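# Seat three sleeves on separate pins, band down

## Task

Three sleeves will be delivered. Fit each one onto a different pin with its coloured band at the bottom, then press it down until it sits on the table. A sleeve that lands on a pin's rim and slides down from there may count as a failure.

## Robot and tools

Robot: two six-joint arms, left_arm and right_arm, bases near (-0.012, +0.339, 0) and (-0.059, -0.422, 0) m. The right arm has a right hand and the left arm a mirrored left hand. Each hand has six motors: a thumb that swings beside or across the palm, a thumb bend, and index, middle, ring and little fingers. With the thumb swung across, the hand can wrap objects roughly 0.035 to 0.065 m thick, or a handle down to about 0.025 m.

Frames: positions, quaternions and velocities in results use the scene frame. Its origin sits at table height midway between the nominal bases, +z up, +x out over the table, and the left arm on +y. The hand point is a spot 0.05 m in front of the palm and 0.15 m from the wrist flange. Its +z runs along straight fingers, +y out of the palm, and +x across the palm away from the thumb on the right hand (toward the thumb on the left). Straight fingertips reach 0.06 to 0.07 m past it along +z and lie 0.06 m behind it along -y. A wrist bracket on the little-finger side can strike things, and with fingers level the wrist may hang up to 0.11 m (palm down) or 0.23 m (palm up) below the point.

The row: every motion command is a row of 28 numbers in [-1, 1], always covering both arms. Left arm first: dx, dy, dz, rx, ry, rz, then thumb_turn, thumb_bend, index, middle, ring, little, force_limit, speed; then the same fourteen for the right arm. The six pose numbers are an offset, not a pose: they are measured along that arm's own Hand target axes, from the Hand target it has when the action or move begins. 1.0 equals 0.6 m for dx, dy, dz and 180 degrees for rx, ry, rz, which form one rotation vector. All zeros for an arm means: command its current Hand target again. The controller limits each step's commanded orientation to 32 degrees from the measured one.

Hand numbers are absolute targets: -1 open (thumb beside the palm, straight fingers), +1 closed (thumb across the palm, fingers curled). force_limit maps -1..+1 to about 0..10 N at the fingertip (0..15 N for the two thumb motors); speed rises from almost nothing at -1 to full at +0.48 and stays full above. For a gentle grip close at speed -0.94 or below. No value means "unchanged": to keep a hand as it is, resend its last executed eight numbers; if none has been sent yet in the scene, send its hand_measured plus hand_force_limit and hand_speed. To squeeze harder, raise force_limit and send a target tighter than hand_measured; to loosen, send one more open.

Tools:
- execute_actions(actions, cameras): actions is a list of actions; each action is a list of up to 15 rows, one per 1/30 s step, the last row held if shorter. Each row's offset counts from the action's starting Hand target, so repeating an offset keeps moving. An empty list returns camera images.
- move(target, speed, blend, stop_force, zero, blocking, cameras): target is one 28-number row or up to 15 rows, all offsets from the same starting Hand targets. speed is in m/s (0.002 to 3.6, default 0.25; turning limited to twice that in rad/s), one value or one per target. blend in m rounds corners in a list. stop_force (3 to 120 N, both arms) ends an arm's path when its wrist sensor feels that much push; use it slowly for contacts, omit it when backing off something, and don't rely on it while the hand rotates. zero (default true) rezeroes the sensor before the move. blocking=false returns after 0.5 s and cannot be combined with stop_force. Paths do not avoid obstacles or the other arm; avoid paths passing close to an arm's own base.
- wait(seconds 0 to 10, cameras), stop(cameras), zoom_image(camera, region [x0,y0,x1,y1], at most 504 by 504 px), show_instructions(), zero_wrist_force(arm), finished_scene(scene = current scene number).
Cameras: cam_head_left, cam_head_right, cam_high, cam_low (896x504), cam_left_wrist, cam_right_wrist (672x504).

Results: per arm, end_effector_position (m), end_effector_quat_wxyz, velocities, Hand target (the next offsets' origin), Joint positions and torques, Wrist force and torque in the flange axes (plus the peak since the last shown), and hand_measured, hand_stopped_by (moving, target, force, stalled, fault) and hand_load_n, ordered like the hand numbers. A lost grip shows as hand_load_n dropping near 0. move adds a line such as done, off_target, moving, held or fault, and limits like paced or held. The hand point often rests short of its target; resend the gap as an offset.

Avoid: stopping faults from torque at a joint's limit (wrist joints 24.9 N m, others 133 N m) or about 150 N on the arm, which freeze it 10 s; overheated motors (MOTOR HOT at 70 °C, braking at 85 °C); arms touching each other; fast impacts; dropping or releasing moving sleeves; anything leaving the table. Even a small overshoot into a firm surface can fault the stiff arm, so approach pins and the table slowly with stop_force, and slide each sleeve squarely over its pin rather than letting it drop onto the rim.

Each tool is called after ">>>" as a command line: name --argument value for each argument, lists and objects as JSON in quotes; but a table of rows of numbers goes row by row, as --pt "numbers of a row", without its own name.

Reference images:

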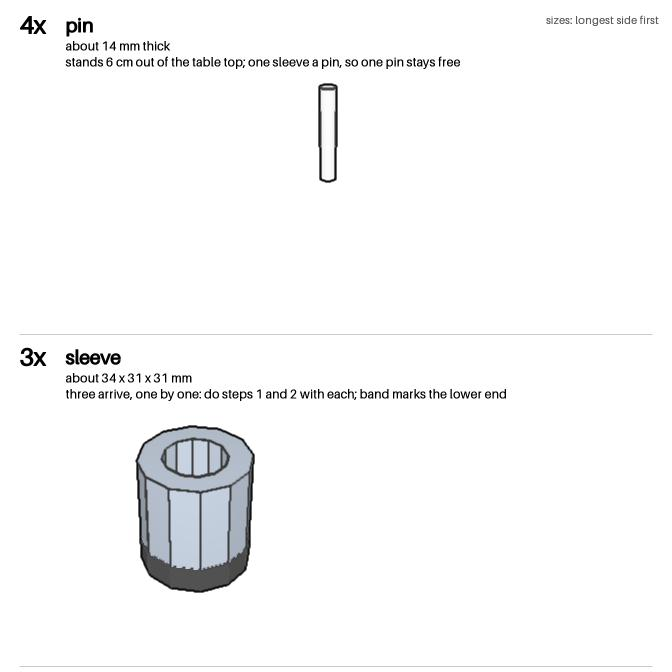

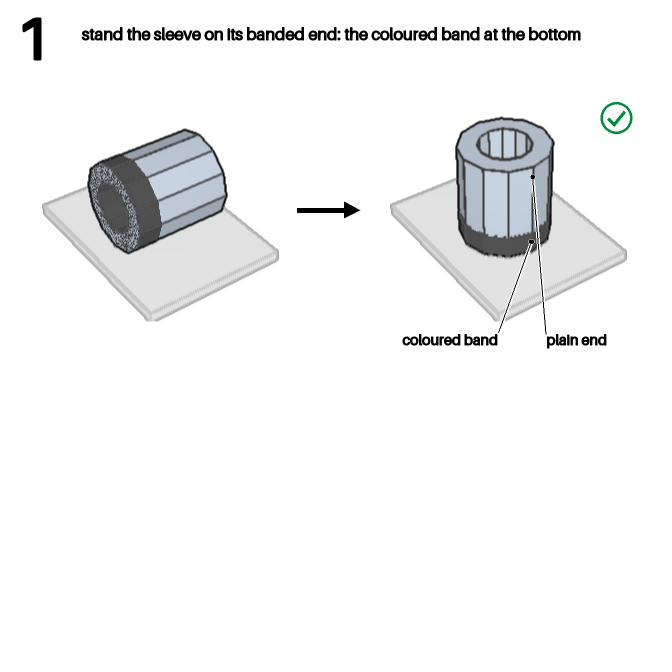

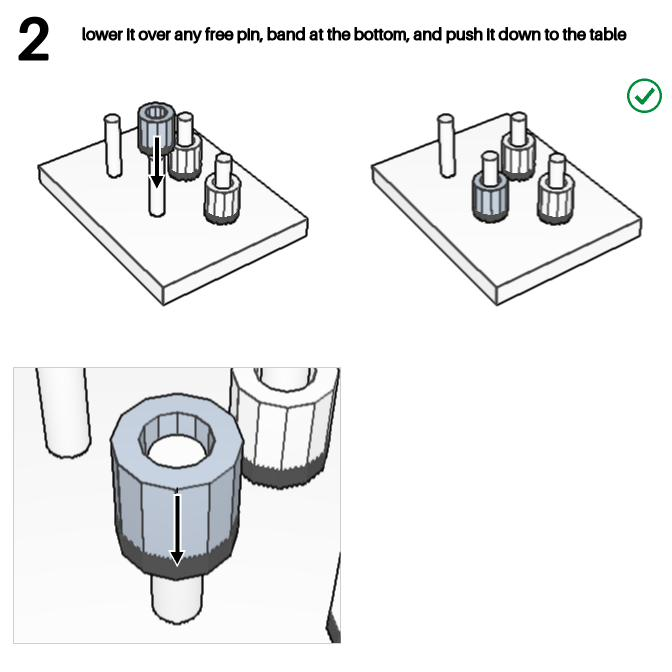

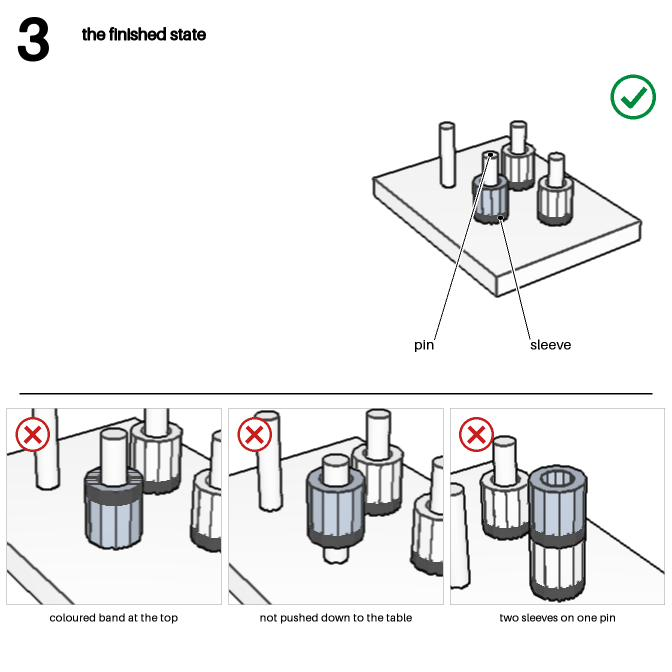

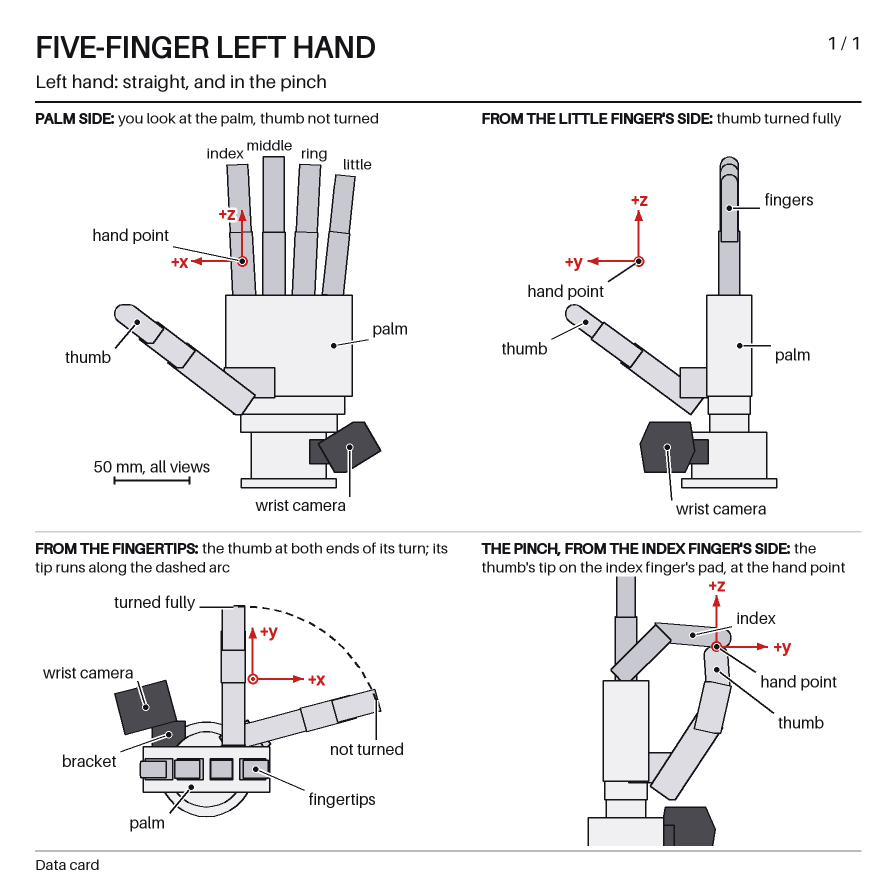

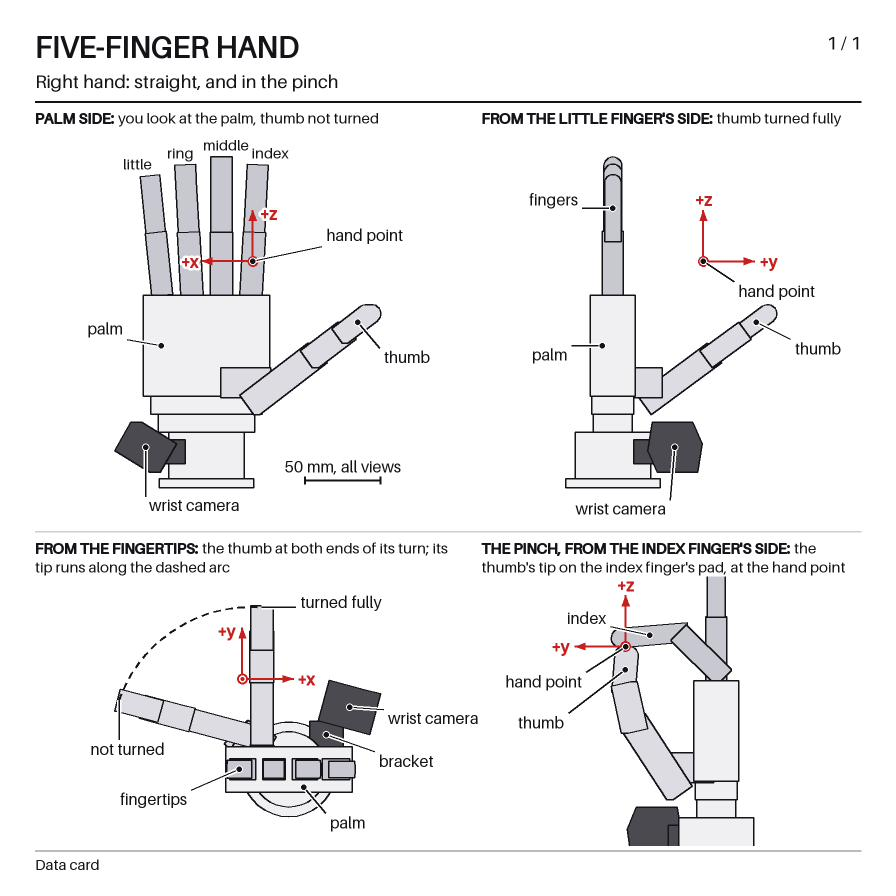

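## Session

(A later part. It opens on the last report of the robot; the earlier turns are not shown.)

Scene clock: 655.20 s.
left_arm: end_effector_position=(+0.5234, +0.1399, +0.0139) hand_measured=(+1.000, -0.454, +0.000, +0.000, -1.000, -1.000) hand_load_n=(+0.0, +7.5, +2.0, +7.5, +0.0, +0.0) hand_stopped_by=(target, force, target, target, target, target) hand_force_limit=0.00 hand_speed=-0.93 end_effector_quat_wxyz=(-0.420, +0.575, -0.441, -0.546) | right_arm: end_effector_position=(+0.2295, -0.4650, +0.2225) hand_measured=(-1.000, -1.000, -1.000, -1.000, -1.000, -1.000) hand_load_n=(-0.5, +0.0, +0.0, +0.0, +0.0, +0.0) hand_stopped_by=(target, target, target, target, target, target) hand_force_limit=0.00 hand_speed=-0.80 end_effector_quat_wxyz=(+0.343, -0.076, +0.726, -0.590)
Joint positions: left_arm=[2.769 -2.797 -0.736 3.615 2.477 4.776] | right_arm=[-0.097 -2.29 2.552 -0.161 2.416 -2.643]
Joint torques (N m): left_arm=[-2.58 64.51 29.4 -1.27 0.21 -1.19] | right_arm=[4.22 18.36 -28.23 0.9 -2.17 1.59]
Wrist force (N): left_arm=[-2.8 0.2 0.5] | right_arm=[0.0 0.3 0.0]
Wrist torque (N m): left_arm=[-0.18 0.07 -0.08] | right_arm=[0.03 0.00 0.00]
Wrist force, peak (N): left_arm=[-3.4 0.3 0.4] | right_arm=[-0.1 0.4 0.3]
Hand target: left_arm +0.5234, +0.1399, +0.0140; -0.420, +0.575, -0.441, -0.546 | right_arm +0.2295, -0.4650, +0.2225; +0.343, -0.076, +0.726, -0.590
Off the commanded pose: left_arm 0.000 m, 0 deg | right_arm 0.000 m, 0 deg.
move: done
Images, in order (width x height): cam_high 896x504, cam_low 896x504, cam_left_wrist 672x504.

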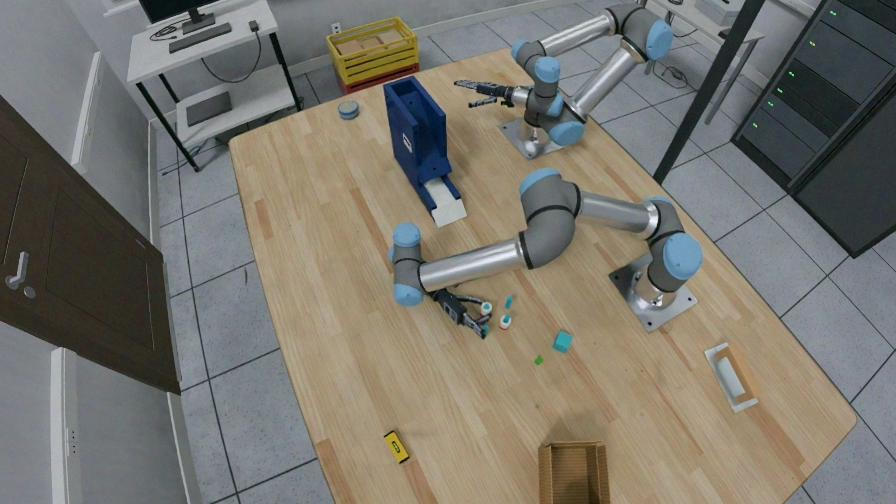

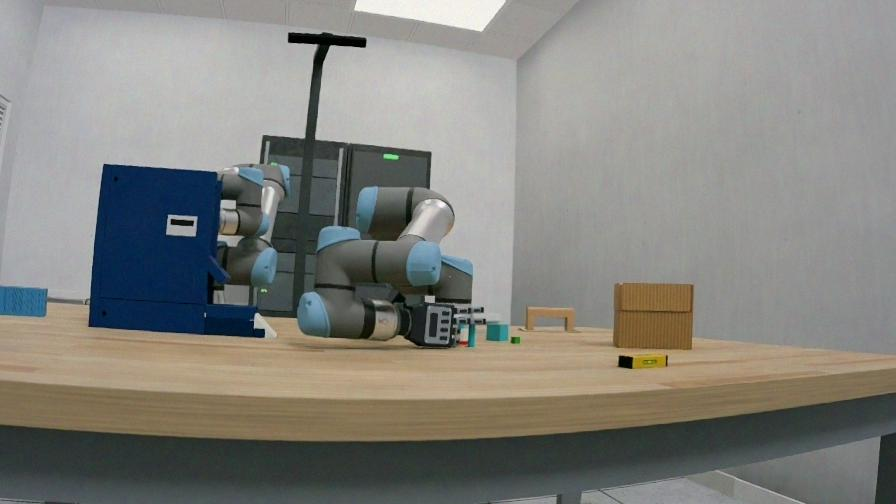

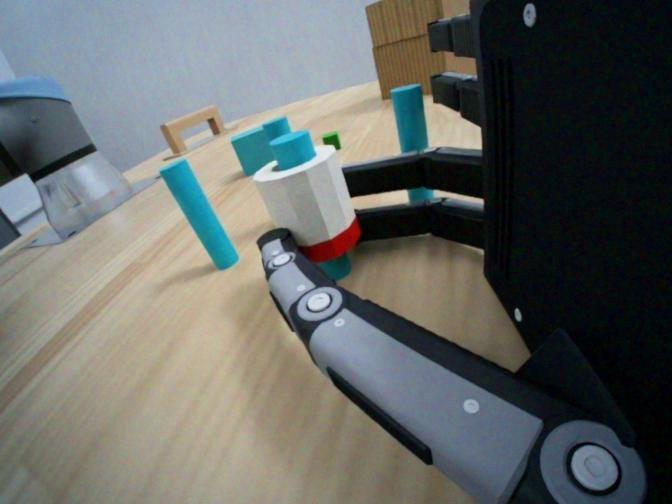

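>>> move --target '[0.01,0,0.0005,0,0,0,1,0.3,0,0,-1,-1,0,-0.93,0,0,0,0,0,0,-1,-1,-1,-1,-1,-1,0,-0.8]' --speed 0.006 --stop_force 3

>>> move --target '[0,0,0,0,0,0,1,-0.7,0,0,-1,-1,-0.2,-0.85,0,0,0,0,0,0,-1,-1,-1,-1,-1,-1,0,-0.8]' --speed 0.02 --cameras '["cam_left_wrist","cam_low"]'

>>> zoom_image --camera "cam_left_wrist" --region '[220, 110, 420, 310]'

Scene clock: 660.33 s.
left_arm: end_effector_position=(+0.5235, +0.1399, +0.0110) hand_measured=(+1.000, -0.454, +0.000, +0.000, -1.000, -1.000) hand_load_n=(+0.0, +7.5, +1.5, +7.5, +0.0, +0.0) hand_stopped_by=(target, force, target, target, target, target) hand_force_limit=0.00 hand_speed=-0.93 end_effector_quat_wxyz=(-0.420, +0.575, -0.441, -0.546) | right_arm: end_effector_position=(+0.2295, -0.4650, +0.2225) hand_measured=(-1.000, -1.000, -1.000, -1.000, -1.000, -1.000) hand_load_n=(-0.5, +0.0, +0.0, +0.0, +0.0, +0.0) hand_stopped_by=(target, target, target, target, target, target) hand_force_limit=0.00 hand_speed=-0.80 end_effector_quat_wxyz=(+0.343, -0.076, +0.726, -0.590)
Joint positions: left_arm=[2.769 -2.8 -0.735 3.619 2.477 4.776] | right_arm=[-0.097 -2.29 2.552 -0.161 2.416 -2.643]
Joint torques (N m): left_arm=[2.73 68.78 9.5 -2.53 1.16 -2] | right_arm=[4.67 18.99 -27.87 0.84 -2.18 1.65]
Wrist force (N): left_arm=[-7.0 1.4 1.0] | right_arm=[0.0 0.1 -0.1]
Wrist torque (N m): left_arm=[-0.19 0.15 -0.30] | right_arm=[0.02 0.02 -0.01]
Wrist force, peak (N): left_arm=[-13.2 1.1 -0.3] | right_arm=[0.3 0.2 -0.2]
Hand target: left_arm +0.5235, +0.1399, +0.0110; -0.420, +0.575, -0.441, -0.546 (not the last commanded pose) | right_arm +0.2295, -0.4650, +0.2225; +0.343, -0.076, +0.726, -0.590
Off the commanded pose: left_arm 0.003 m, 0 deg | right_arm 0.000 m, 0 deg.
move: contact (left_arm)

Scene clock: 661.73 s.
left_arm: end_effector_position=(+0.5235, +0.1399, +0.0110) hand_measured=(+1.000, -0.700, +0.000, +0.000, -1.000, -1.000) hand_load_n=(+0.0, +0.0, +0.0, +3.0, +0.0, +0.0) hand_stopped_by=(target, target, target, target, target, target) hand_force_limit=-0.20 hand_speed=-0.85 end_effector_quat_wxyz=(-0.420, +0.575, -0.441, -0.546) | right_arm: end_effector_position=(+0.2295, -0.4650, +0.2225) hand_measured=(-1.000, -1.000, -1.000, -1.000, -1.000, -1.000) hand_load_n=(-0.5, -0.5, +0.0, +0.0, +0.0, +0.0) hand_stopped_by=(target, target, target, target, target, target) hand_force_limit=0.00 hand_speed=-0.80 end_effector_quat_wxyz=(+0.343, -0.076, +0.726, -0.590)
Joint positions: left_arm=[2.769 -2.8 -0.735 3.619 2.477 4.776] | right_arm=[-0.097 -2.29 2.552 -0.161 2.416 -2.643]
Joint torques (N m): left_arm=[2.19 70.28 5.47 -2.53 0.98 -2.43] | right_arm=[3.99 18.31 -28.11 0.81 -2.17 1.64]
Wrist force (N): left_arm=[-7.4 0.6 2.9] | right_arm=[-0.2 0.0 0.2]
Wrist torque (N m): left_arm=[-0.13 0.21 -0.31] | right_arm=[-0.01 0.04 -0.03]
Wrist force, peak (N): left_arm=[-7.6 0.8 3.2] | right_arm=[0.1 0.5 -0.3]
Hand target: left_arm +0.5235, +0.1399, +0.0110; -0.420, +0.575, -0.441, -0.546 | right_arm +0.2295, -0.4650, +0.2225; +0.343, -0.076, +0.726, -0.590
Off the commanded pose: left_arm 0.000 m, 0 deg | right_arm 0.000 m, 0 deg.
move: done
Images, in order (width x height): cam_low 896x504, cam_left_wrist 672x504.

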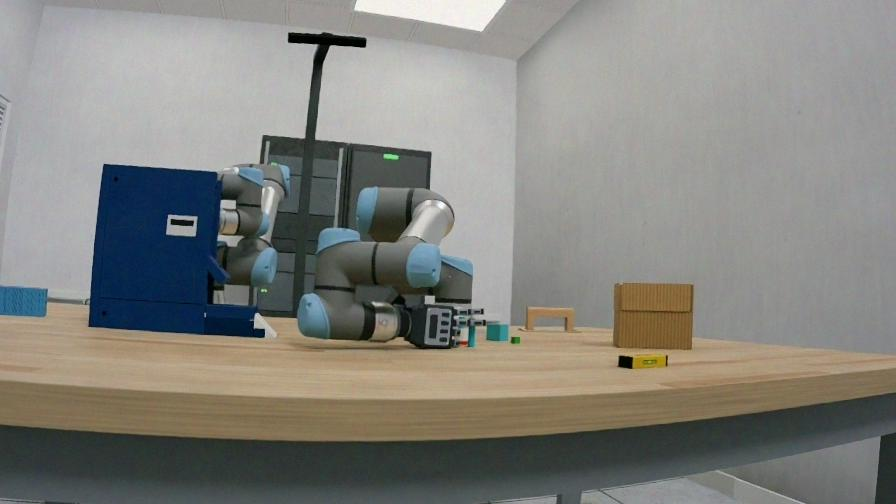

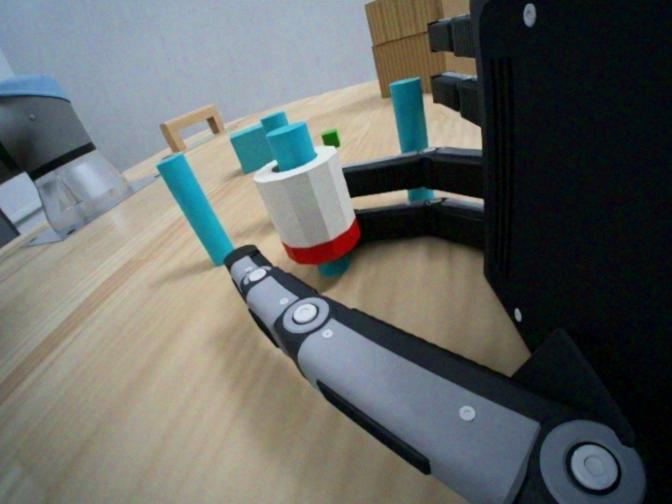

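Scaled by 2.520 from the camera's 672x504 image, which has a finer 960x720 frame.

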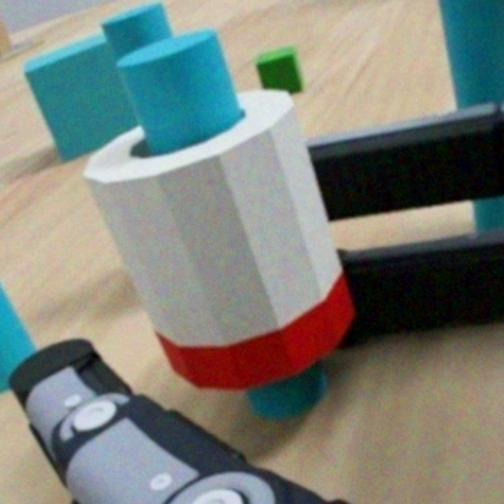

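>>> move --pt "-0.0033 0 -0.0002 0 0 0 1 -0.7 0 0 -1 -1 -0.2 -0.85 0 0 0 0 0 0 -1 -1 -1 -1 -1 -1 0 -0.8" --pt "-0.0033 0 0.0042 0 0 0 1 -0.7 0 0 -1 -1 -0.2 -0.85 0 0 0 0 0 0 -1 -1 -1 -1 -1 -1 0 -0.8" --speed 0.01 --cameras '["cam_low","cam_left_wrist"]'

Scene clock: 679.93 s.
left_arm: end_effector_position=(+0.5228, +0.1425, +0.0129) hand_measured=(+1.000, -0.700, +0.000, +0.000, -1.000, -1.000) hand_load_n=(+0.0, -0.5, +0.0, +0.0, +0.0, +0.0) hand_stopped_by=(target, target, target, target, target, target) hand_force_limit=-0.20 hand_speed=-0.85 end_effector_quat_wxyz=(-0.420, +0.575, -0.441, -0.546) | right_arm: end_effector_position=(+0.2295, -0.4650, +0.2225) hand_measured=(-1.000, -1.000, -1.000, -1.000, -1.000, -1.000) hand_load_n=(-0.5, +0.0, +0.0, +0.0, +0.0, +0.0) hand_stopped_by=(target, target, target, target, target, target) hand_force_limit=0.00 hand_speed=-0.80 end_effector_quat_wxyz=(+0.343, -0.076, +0.726, -0.590)
Joint positions: left_arm=[2.771 -2.791 -0.749 3.624 2.48 4.776] | right_arm=[-0.097 -2.29 2.552 -0.161 2.416 -2.643]
Joint torques (N m): left_arm=[1.16 55.57 28.12 -0.71 0.61 1.74] | right_arm=[5.13 18.84 -28.19 0.9 -2.2 1.57]
Wrist force (N): left_arm=[-2.9 0.3 0.4] | right_arm=[-0.1 0.3 0.0]
Wrist torque (N m): left_arm=[-0.17 0.07 -0.12] | right_arm=[0.04 0.02 0.00]
Wrist force, peak (N): left_arm=[-7.7 0.6 3.1] | right_arm=[-0.1 0.2 0.5]
Hand target: left_arm +0.5228, +0.1424, +0.0129; -0.420, +0.575, -0.441, -0.546 | right_arm +0.2295, -0.4650, +0.2225; +0.343, -0.076, +0.726, -0.590
Off the commanded pose: left_arm 0.000 m, 0 deg | right_arm 0.000 m, 0 deg.
move: done
Images, in order (width x height): cam_low 896x504, cam_left_wrist 672x504.

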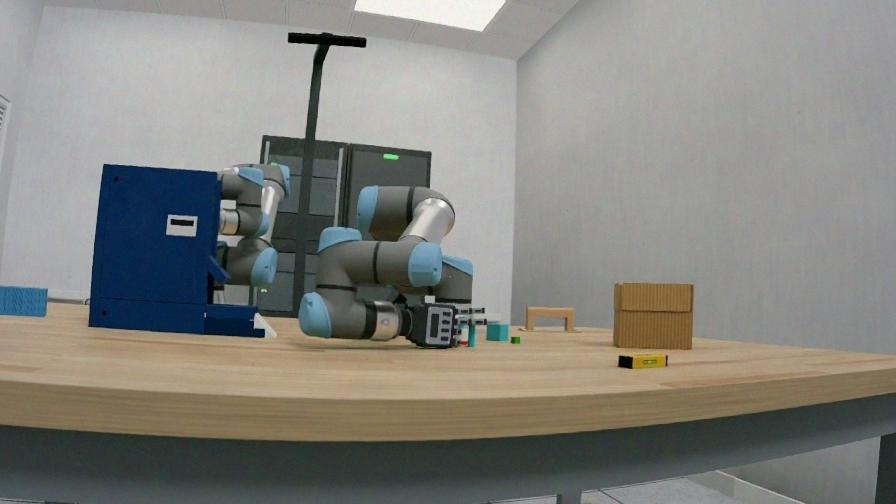

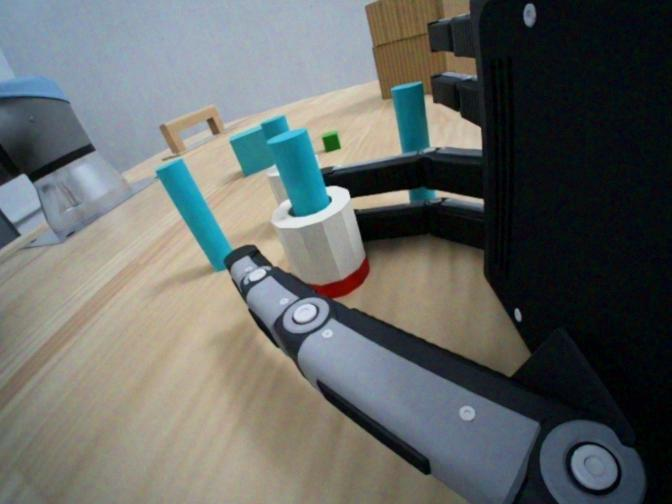

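>>> zoom_image --camera "cam_left_wrist" --region '[220, 110, 440, 310]'

>>> zoom_image --camera "cam_low" --region '[410, 290, 530, 360]'

Scaled by 2.291 from the camera's 672x504 image, which has a finer 960x720 frame.

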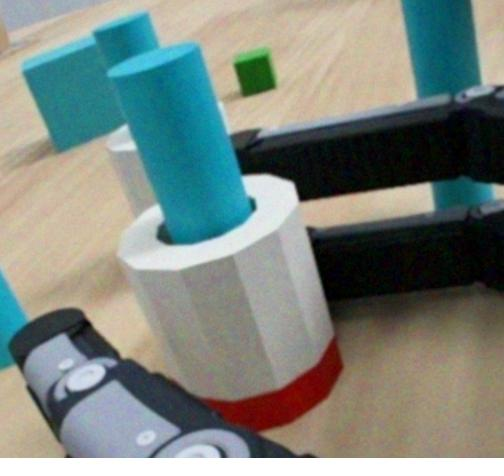

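Scaled by 4.200 from the camera's 896x504 image, which has a finer 1280x720 frame.

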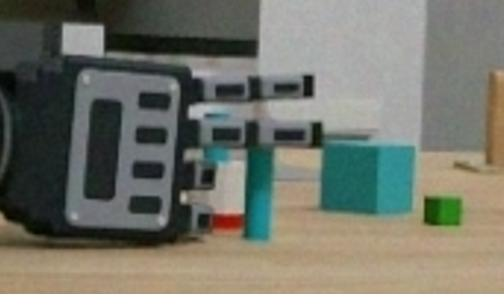

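>>> move --pt "-0.1 0 -0.005 0 0 0 1 -0.7 0 0 -1 -1 -0.2 -0.85 0 0 0 0 0 0 -1 -1 -1 -1 -1 -1 0 -0.8" --pt "-0.3328 -0.0005 -0.0167 0 0 0 1 -0.7 0 0 -1 -1 -0.2 -0.85 0 0 0 0 0 0 -1 -1 -1 -1 -1 -1 0 -0.8" --speed '[0.06,0.2]' --blend 0.01 --cameras '["cam_high","cam_low","cam_left_wrist"]'

Scene clock: 686.33 s.
left_arm: end_effector_position=(+0.5226, +0.1425, +0.2127) hand_measured=(+1.000, -0.700, +0.000, +0.000, -1.000, -1.000) hand_load_n=(+0.0, +0.0, +0.0, +0.0, +0.0, +0.0) hand_stopped_by=(target, target, target, target, target, target) hand_force_limit=-0.20 hand_speed=-0.85 end_effector_quat_wxyz=(-0.420, +0.575, -0.441, -0.546) | right_arm: end_effector_position=(+0.2295, -0.4650, +0.2225) hand_measured=(-1.000, -1.000, -1.000, -1.000, -1.000, -1.000) hand_load_n=(+0.0, +0.0, +0.0, +0.0, +0.0, +0.0) hand_stopped_by=(target, target, target, target, target, target) hand_force_limit=0.00 hand_speed=-0.80 end_effector_quat_wxyz=(+0.343, -0.076, +0.726, -0.590)
Joint positions: left_arm=[2.771 -2.621 -0.567 3.271 2.48 4.776] | right_arm=[-0.097 -2.29 2.552 -0.161 2.416 -2.643]
Joint torques (N m): left_arm=[4.71 64.44 15.04 -0.45 -1.9 -0.61] | right_arm=[4.74 18.77 -27.81 0.69 -2.22 1.71]
Wrist force (N): left_arm=[-2.8 0.2 0.2] | right_arm=[-0.1 0.1 0.2]
Wrist torque (N m): left_arm=[-0.16 0.03 -0.08] | right_arm=[-0.01 0.02 -0.01]
Wrist force, peak (N): left_arm=[-4.6 0.4 0.1] | right_arm=[0.4 0.5 0.0]
Hand target: left_arm +0.5226, +0.1425, +0.2128; -0.420, +0.575, -0.441, -0.546 | right_arm +0.2295, -0.4650, +0.2225; +0.343, -0.076, +0.726, -0.590
Off the commanded pose: left_arm 0.000 m, 0 deg | right_arm 0.000 m, 0 deg.
move: done
Images, in order (width x height): cam_high 896x504, cam_low 896x504, cam_left_wrist 672x504.

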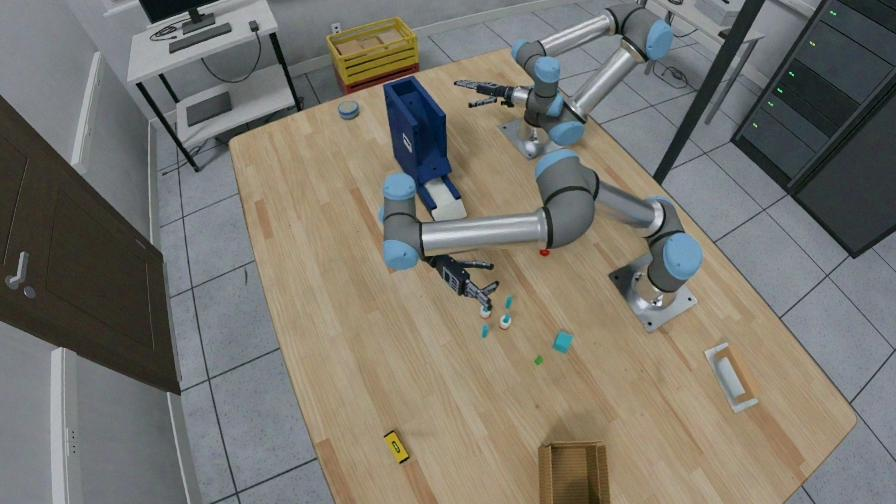

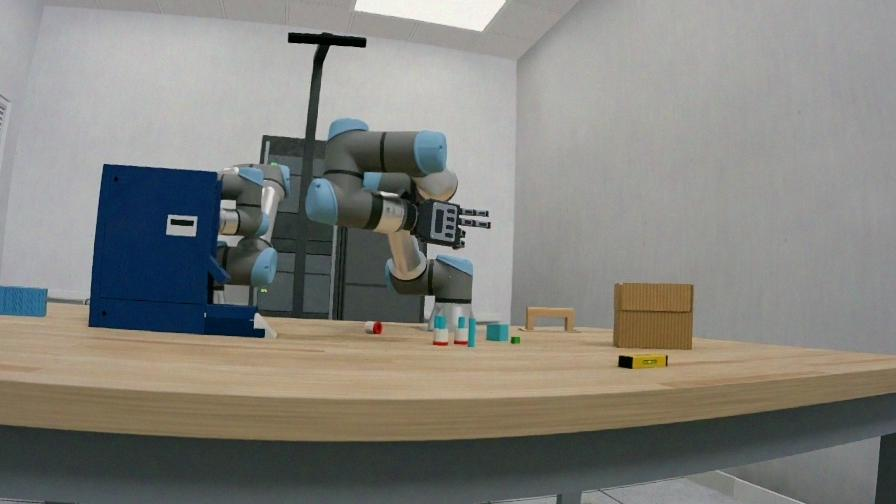

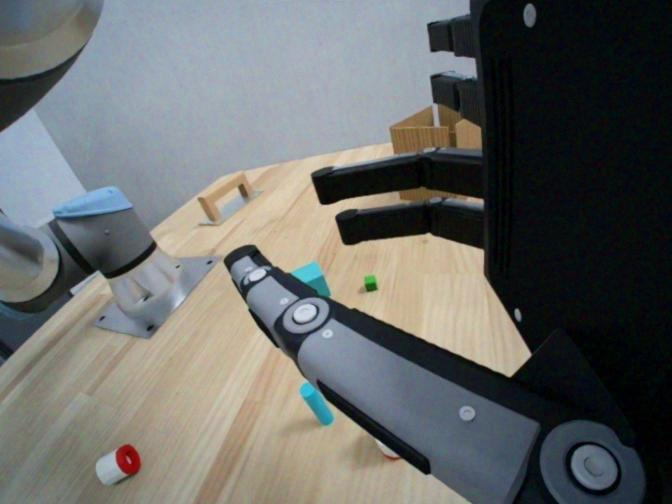

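>>> zoom_image --camera "cam_low" --region '[400, 300, 520, 360]'

>>> zoom_image --camera "cam_high" --region '[460, 230, 580, 350]'

>>> zoom_image --camera "cam_low" --region '[340, 300, 420, 350]'

Scaled by 4.200 from the camera's 896x504 image, which has a finer 1280x720 frame.

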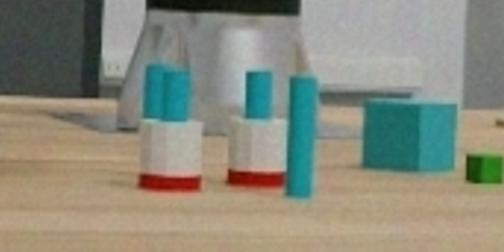

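Scaled by 4.200 from the camera's 896x504 image, which has a finer 1280x720 frame.

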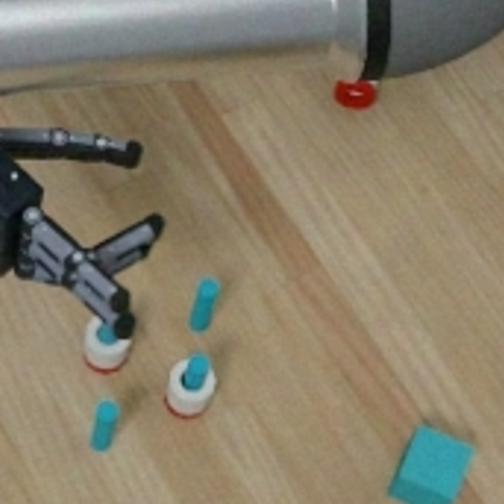

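Scaled by 6.300 from the camera's 896x504 image, which has a finer 1280x720 frame.

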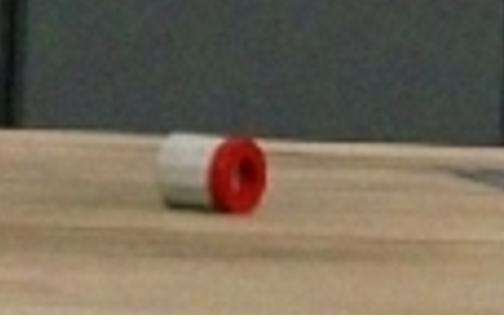

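>>> move --pt "0.0040 0.4985 -0.0107 -0.3114 -0.0150 -0.0075 1 -0.6 -0.4 -0.4 -1 -1 -0.4 -0.5 0 0 0 0 0 0 -1 -1 -1 -1 -1 -1 0 -0.8" --pt "0.0705 0.4987 -0.0073 -0.2298 -0.0390 -0.5215 1 -0.6 -0.4 -0.4 -1 -1 -0.4 -0.5 0 0 0 0 0 0 -1 -1 -1 -1 -1 -1 0 -0.8" --speed 0.35 --blend 0.02 --cameras '["cam_high","cam_left_wrist"]'

Scene clock: 728.40 s.
left_arm: end_effector_position=(+0.2353, +0.0590, +0.1700) hand_measured=(+1.000, -0.600, -0.400, -0.400, -1.000, -1.000) hand_load_n=(+0.0, +0.0, +0.0, +0.0, -0.5, +0.0) hand_stopped_by=(target, target, target, target, target, target) hand_force_limit=-0.40 hand_speed=-0.50 end_effector_quat_wxyz=(-0.494, +0.776, +0.330, -0.210) | right_arm: end_effector_position=(+0.2295, -0.4650, +0.2225) hand_measured=(-1.000, -1.000, -1.000, -1.000, -1.000, -1.000) hand_load_n=(+0.0, +0.0, +0.0, +0.0, +0.0, +0.0) hand_stopped_by=(target, target, target, target, target, target) hand_force_limit=0.00 hand_speed=-0.80 end_effector_quat_wxyz=(+0.343, -0.076, +0.726, -0.590)
Joint positions: left_arm=[2.53 -1.937 -1.566 3.943 1.686 3.196] | right_arm=[-0.097 -2.29 2.552 -0.161 2.416 -2.643]
Joint torques (N m): left_arm=[2.03 47.56 29.73 -3.33 -1.43 -2] | right_arm=[4.85 18.22 -27.58 0.86 -2.17 1.68]
Wrist force (N): left_arm=[-0.2 -2.0 1.0] | right_arm=[0.2 0.1 0.2]
Wrist torque (N m): left_arm=[-0.18 -0.01 0.07] | right_arm=[0.00 -0.03 0.00]
Wrist force, peak (N): left_arm=[-2.8 0.5 1.8] | right_arm=[0.0 0.1 0.6]
Hand target: left_arm +0.2353, +0.0590, +0.1702; -0.494, +0.776, +0.330, -0.210 | right_arm +0.2295, -0.4650, +0.2225; +0.343, -0.076, +0.726, -0.590
Off the commanded pose: left_arm 0.000 m, 0 deg | right_arm 0.000 m, 0 deg.
move: done
Images, in order (width x height): cam_high 896x504, cam_left_wrist 672x504.

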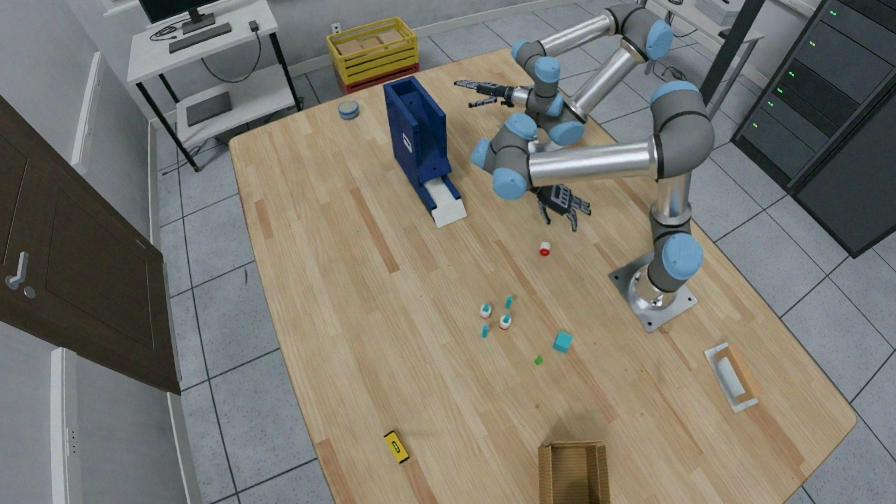

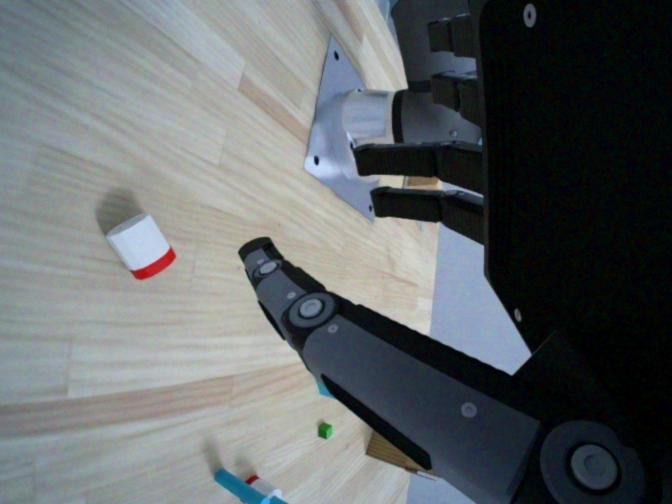

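>>> zoom_image --camera "cam_left_wrist" --region '[80, 190, 200, 300]'

>>> zoom_image --camera "cam_high" --region '[500, 180, 620, 300]'

Scaled by 4.200 from the camera's 672x504 image, which has a finer 960x720 frame.

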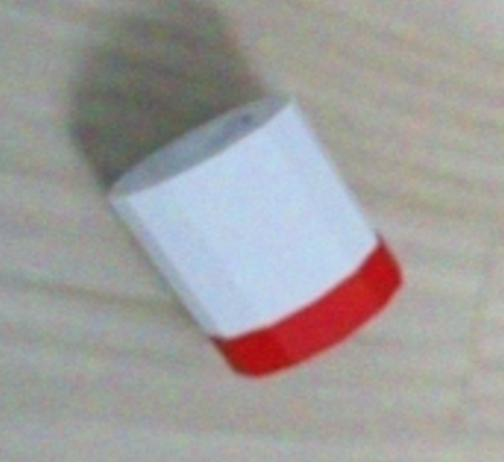

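Scaled by 4.200 from the camera's 896x504 image, which has a finer 1280x720 frame.

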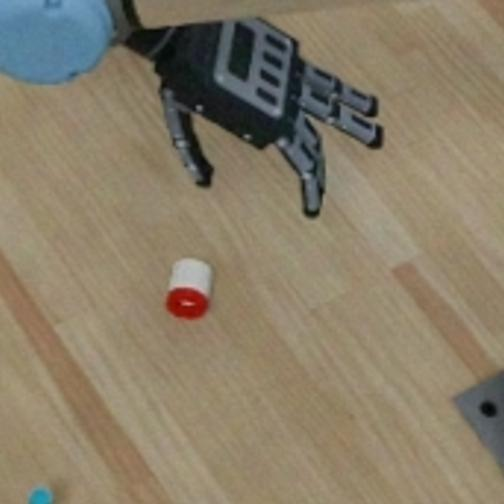

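>>> zoom_image --camera "cam_high" --region '[530, 235, 560, 262]'

Scaled by 16.800 from the camera's 896x504 image, which has a finer 1280x720 frame.

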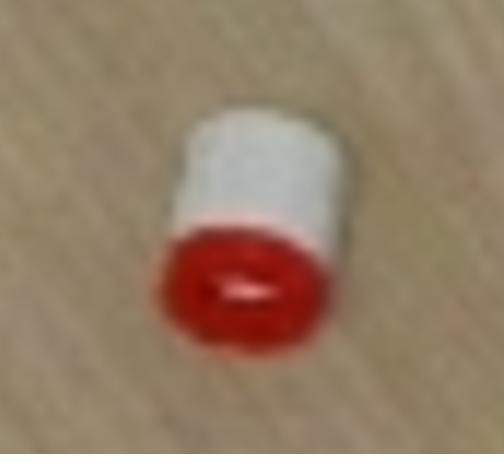

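>>> move --pt "0.0 0.1435 0.0669 0 0.00906 0.00423 1 -0.6 -0.4 -0.4 -1 -1 -0.4 -0.5 0 0 0 0 0 0 -1 -1 -1 -1 -1 -1 0 -0.8" --speed 0.15 --cameras '["cam_left_wrist"]'

Scene clock: 748.97 s.
left_arm: end_effector_position=(+0.2353, +0.0589, +0.0752) hand_measured=(+1.000, -0.600, -0.400, -0.400, -1.000, -1.000) hand_load_n=(+0.0, +0.0, +0.0, +0.0, +0.0, +0.0) hand_stopped_by=(target, target, target, target, target, target) hand_force_limit=-0.40 hand_speed=-0.50 end_effector_quat_wxyz=(-0.498, +0.782, +0.317, -0.202) | right_arm: end_effector_position=(+0.2295, -0.4650, +0.2225) hand_measured=(-1.000, -1.000, -1.000, -1.000, -1.000, -1.000) hand_load_n=(+0.0, +0.0, +0.0, +0.0, +0.0, -0.5) hand_stopped_by=(target, target, target, target, target, target) hand_force_limit=0.00 hand_speed=-0.80 end_effector_quat_wxyz=(+0.343, -0.076, +0.726, -0.590)
Joint positions: left_arm=[2.519 -2.038 -1.688 4.167 1.705 3.205] | right_arm=[-0.097 -2.29 2.552 -0.161 2.416 -2.643]
Joint torques (N m): left_arm=[4.21 42.65 26.01 -0.01 -1.57 -1.48] | right_arm=[4.34 18.72 -27.97 0.91 -2.2 1.59]
Wrist force (N): left_arm=[-0.2 -2.1 0.9] | right_arm=[-0.1 0.1 0.0]
Wrist torque (N m): left_arm=[-0.19 -0.01 0.07] | right_arm=[0.01 0.01 -0.01]
Wrist force, peak (N): left_arm=[-0.2 -3.7 0.2] | right_arm=[0.5 -0.2 -0.1]
Hand target: left_arm +0.2354, +0.0589, +0.0752; -0.497, +0.782, +0.317, -0.202 | right_arm +0.2295, -0.4650, +0.2225; +0.343, -0.076, +0.726, -0.590
Off the commanded pose: left_arm 0.000 m, 0 deg | right_arm 0.000 m, 0 deg.
move: done
Images, in order (width x height): cam_left_wrist 672x504.

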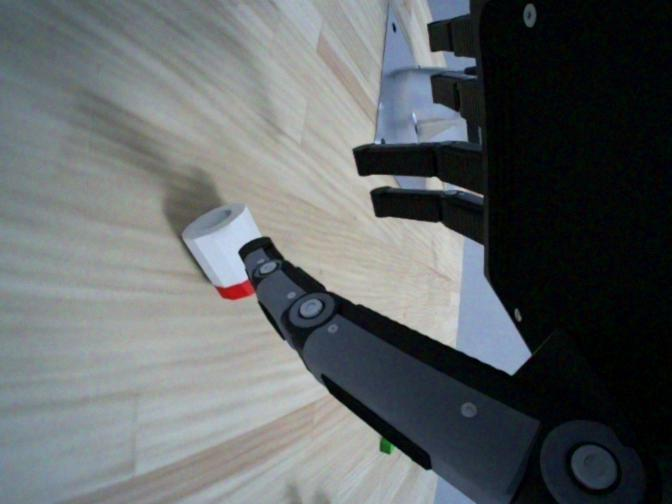

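>>> zoom_image --camera "cam_left_wrist" --region '[160, 180, 290, 310]'

Scaled by 3.877 from the camera's 672x504 image, which has a finer 960x720 frame.

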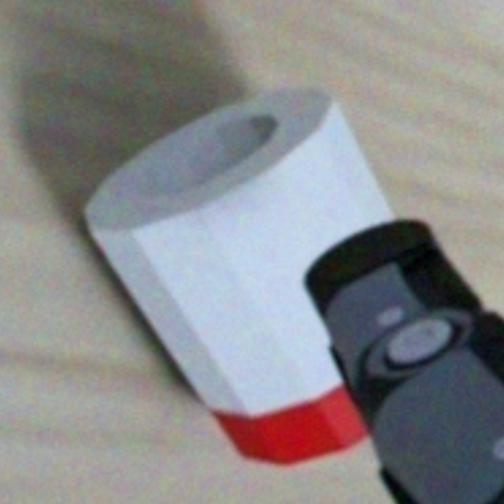

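>>> move --pt "0.0277 0.0097 -0.0207 0 -0.00453 -0.00211 1 -0.6 -0.4 -0.4 -1 -1 -0.4 -0.5 0 0 0 0 0 0 -1 -1 -1 -1 -1 -1 0 -0.8" --speed 0.1 --cameras '["cam_left_wrist"]'

Scene clock: 771.63 s.
left_arm: end_effector_position=(+0.2569, +0.0607, +0.0751) hand_measured=(+1.000, -0.600, -0.400, -0.400, -1.000, -1.000) hand_load_n=(+0.5, +0.0, +0.0, +0.0, +0.0, +0.0) hand_stopped_by=(target, target, target, target, target, target) hand_force_limit=-0.40 hand_speed=-0.50 end_effector_quat_wxyz=(-0.496, +0.779, +0.323, -0.206) end_effector_velocity=(-0.003, +0.000, +0.000) end_effector_angular_velocity=(+0.000, +0.002, -0.002) | right_arm: end_effector_position=(+0.2295, -0.4650, +0.2225) hand_measured=(-1.000, -1.000, -1.000, -1.000, -1.000, -1.000) hand_load_n=(+0.0, +0.0, +0.0, +0.0, +0.0, +0.5) hand_stopped_by=(target, target, target, target, target, target) hand_force_limit=0.00 hand_speed=-0.80 end_effector_quat_wxyz=(+0.343, -0.076, +0.726, -0.590)
Joint positions: left_arm=[2.549 -2.064 -1.646 4.152 1.718 3.211] | right_arm=[-0.097 -2.29 2.552 -0.161 2.416 -2.643]
Joint velocities: left_arm=[-0.003 0.003 -0.005 0 -0.001 0.001] | right_arm=[within noise]
Joint torques (N m): left_arm=[-8.81 49.12 5.23 0.73 -1.31 0.03] | right_arm=[5.04 18.53 -28.03 0.93 -2.14 1.64]
Wrist force (N): left_arm=[-0.2 -2.3 0.8] | right_arm=[0.1 0.3 -0.2]
Wrist torque (N m): left_arm=[-0.21 -0.02 0.08] | right_arm=[0.06 -0.01 0.00]
Wrist force, peak (N): left_arm=[-0.4 -2.7 0.9] | right_arm=[0.1 0.5 0.1]
Hand target: left_arm +0.2568, +0.0606, +0.0751; -0.496, +0.779, +0.324, -0.206 | right_arm +0.2295, -0.4650, +0.2225; +0.343, -0.076, +0.726, -0.590
Off the commanded pose: left_arm 0.000 m, 0 deg | right_arm 0.000 m, 0 deg.
move: done
Images, in order (width x height): cam_left_wrist 672x504.

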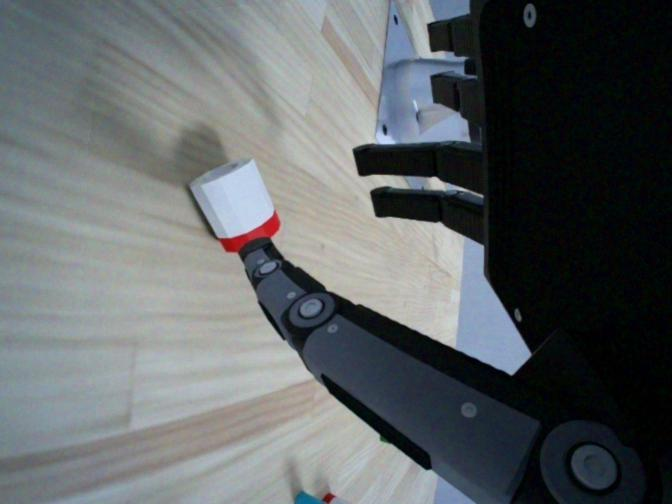

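>>> zoom_image --camera "cam_left_wrist" --region '[170, 140, 300, 270]'

Scaled by 3.877 from the camera's 672x504 image, which has a finer 960x720 frame.

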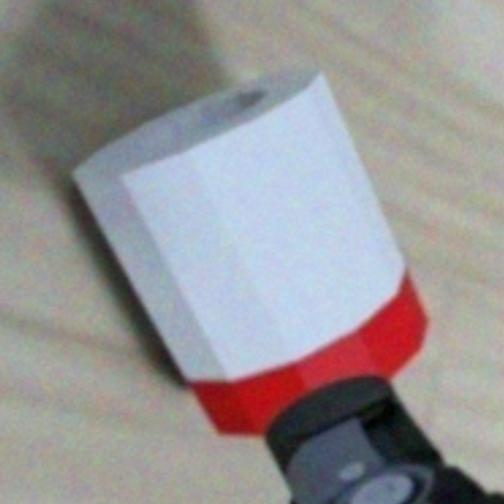

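>>> move --pt "0.0 0.0456 0.0213 0 0 0 1 -0.6 -0.4 -0.4 -1 -1 -0.4 -0.5 0 0 0 0 0 0 -1 -1 -1 -1 -1 -1 0 -0.8" --speed 0.08 --cameras '["cam_left_wrist"]'

>>> zoom_image --camera "cam_left_wrist" --region '[200, 150, 400, 300]'

Scene clock: 780.40 s.
left_arm: end_effector_position=(+0.2567, +0.0607, +0.0449) hand_measured=(+1.000, -0.600, -0.400, -0.400, -1.000, -1.000) hand_load_n=(+0.0, +0.0, +0.0, +0.0, +0.0, +0.0) hand_stopped_by=(target, target, target, target, target, target) hand_force_limit=-0.40 hand_speed=-0.50 end_effector_quat_wxyz=(-0.496, +0.779, +0.324, -0.206) | right_arm: end_effector_position=(+0.2295, -0.4650, +0.2225) hand_measured=(-1.000, -1.000, -1.000, -1.000, -1.000, -1.000) hand_load_n=(+0.0, +0.0, +0.0, -0.5, +0.0, +0.0) hand_stopped_by=(target, target, target, target, target, target) hand_force_limit=0.00 hand_speed=-0.80 end_effector_quat_wxyz=(+0.343, -0.076, +0.726, -0.590)
Joint positions: left_arm=[2.549 -2.104 -1.674 4.22 1.718 3.211] | right_arm=[-0.097 -2.29 2.552 -0.161 2.416 -2.643]
Joint torques (N m): left_arm=[-6.12 50.64 27.61 -3.45 -1.65 -2.32] | right_arm=[4.94 18.17 -27.86 0.83 -2.27 1.68]
Wrist force (N): left_arm=[0.0 -2.4 0.9] | right_arm=[0.0 0.2 -0.1]
Wrist torque (N m): left_arm=[-0.23 -0.04 0.09] | right_arm=[0.03 0.00 -0.01]
Wrist force, peak (N): left_arm=[-0.1 -2.9 0.4] | right_arm=[-0.2 0.4 0.2]
Hand target: left_arm +0.2568, +0.0606, +0.0449; -0.496, +0.779, +0.324, -0.206 | right_arm +0.2295, -0.4650, +0.2225; +0.343, -0.076, +0.726, -0.590
Off the commanded pose: left_arm 0.000 m, 0 deg | right_arm 0.000 m, 0 deg.
move: done
Images, in order (width x height): cam_left_wrist 672x504.

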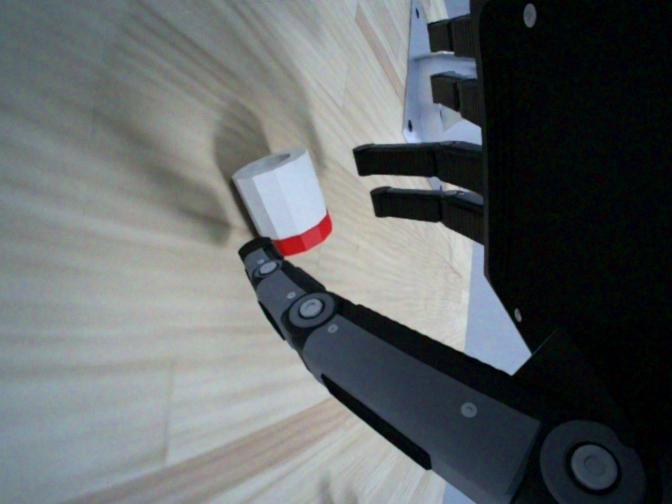

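Scaled by 2.520 from the camera's 672x504 image, which has a finer 960x720 frame.

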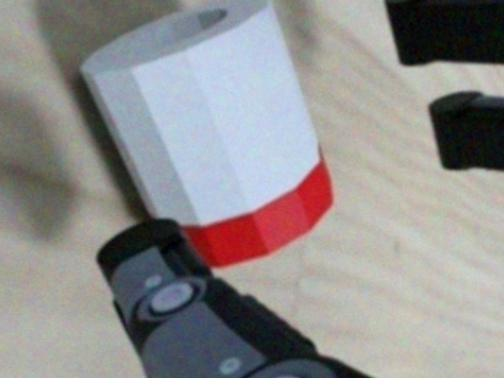

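>>> move --pt "-0.0017 0.0174 0.0155 0 0 0 1 -0.6 -0.4 -0.4 -1 -1 -0.4 -0.5 0 0 0 0 0 0 -1 -1 -1 -1 -1 -1 0 -0.8" --pt "-0.0017 0.0174 0.0155 0 0 0 1 -0.6 0 0 -1 -1 -0.4 -0.9 0 0 0 0 0 0 -1 -1 -1 -1 -1 -1 0 -0.8" --speed 0.03 --cameras '["cam_left_wrist"]'

>>> zoom_image --camera "cam_left_wrist" --region '[230, 140, 430, 290]'

Scene clock: 786.77 s.
left_arm: end_effector_position=(+0.2533, +0.0627, +0.0315) hand_measured=(+1.000, -0.600, +0.000, +0.000, -1.000, -1.000) hand_load_n=(+0.0, +0.0, +0.0, +0.0, +0.0, +0.0) hand_stopped_by=(target, target, target, target, target, target) hand_force_limit=-0.40 hand_speed=-0.90 end_effector_quat_wxyz=(-0.496, +0.779, +0.324, -0.206) | right_arm: end_effector_position=(+0.2295, -0.4650, +0.2225) hand_measured=(-1.000, -1.000, -1.000, -1.000, -1.000, -1.000) hand_load_n=(+0.0, +0.0, +0.0, +0.0, +0.0, +0.0) hand_stopped_by=(target, target, target, target, target, target) hand_force_limit=0.00 hand_speed=-0.80 end_effector_quat_wxyz=(+0.343, -0.076, +0.726, -0.590)
Joint positions: left_arm=[2.548 -2.116 -1.696 4.254 1.717 3.211] | right_arm=[-0.097 -2.29 2.552 -0.161 2.416 -2.643]
Joint torques (N m): left_arm=[0.75 50.37 25.45 -2.59 0.31 -0.88] | right_arm=[4.9 18.19 -28.09 0.86 -2.18 1.7]
Wrist force (N): left_arm=[0.0 -2.6 1.1] | right_arm=[-0.1 0.2 0.0]
Wrist torque (N m): left_arm=[-0.26 -0.03 0.15] | right_arm=[0.03 0.03 -0.01]
Wrist force, peak (N): left_arm=[0.2 -2.9 0.7] | right_arm=[0.4 -0.1 -0.2]
Hand target: left_arm +0.2533, +0.0627, +0.0315; -0.496, +0.779, +0.324, -0.206 | right_arm +0.2295, -0.4650, +0.2225; +0.343, -0.076, +0.726, -0.590
Off the commanded pose: left_arm 0.000 m, 0 deg | right_arm 0.000 m, 0 deg.
move: done
Images, in order (width x height): cam_left_wrist 672x504.

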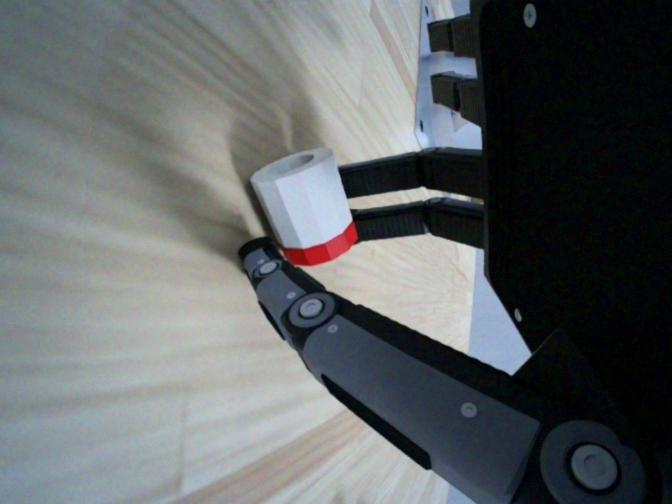

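Scaled by 2.520 from the camera's 672x504 image, which has a finer 960x720 frame.

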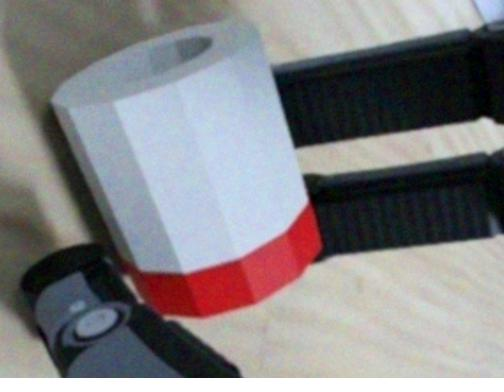

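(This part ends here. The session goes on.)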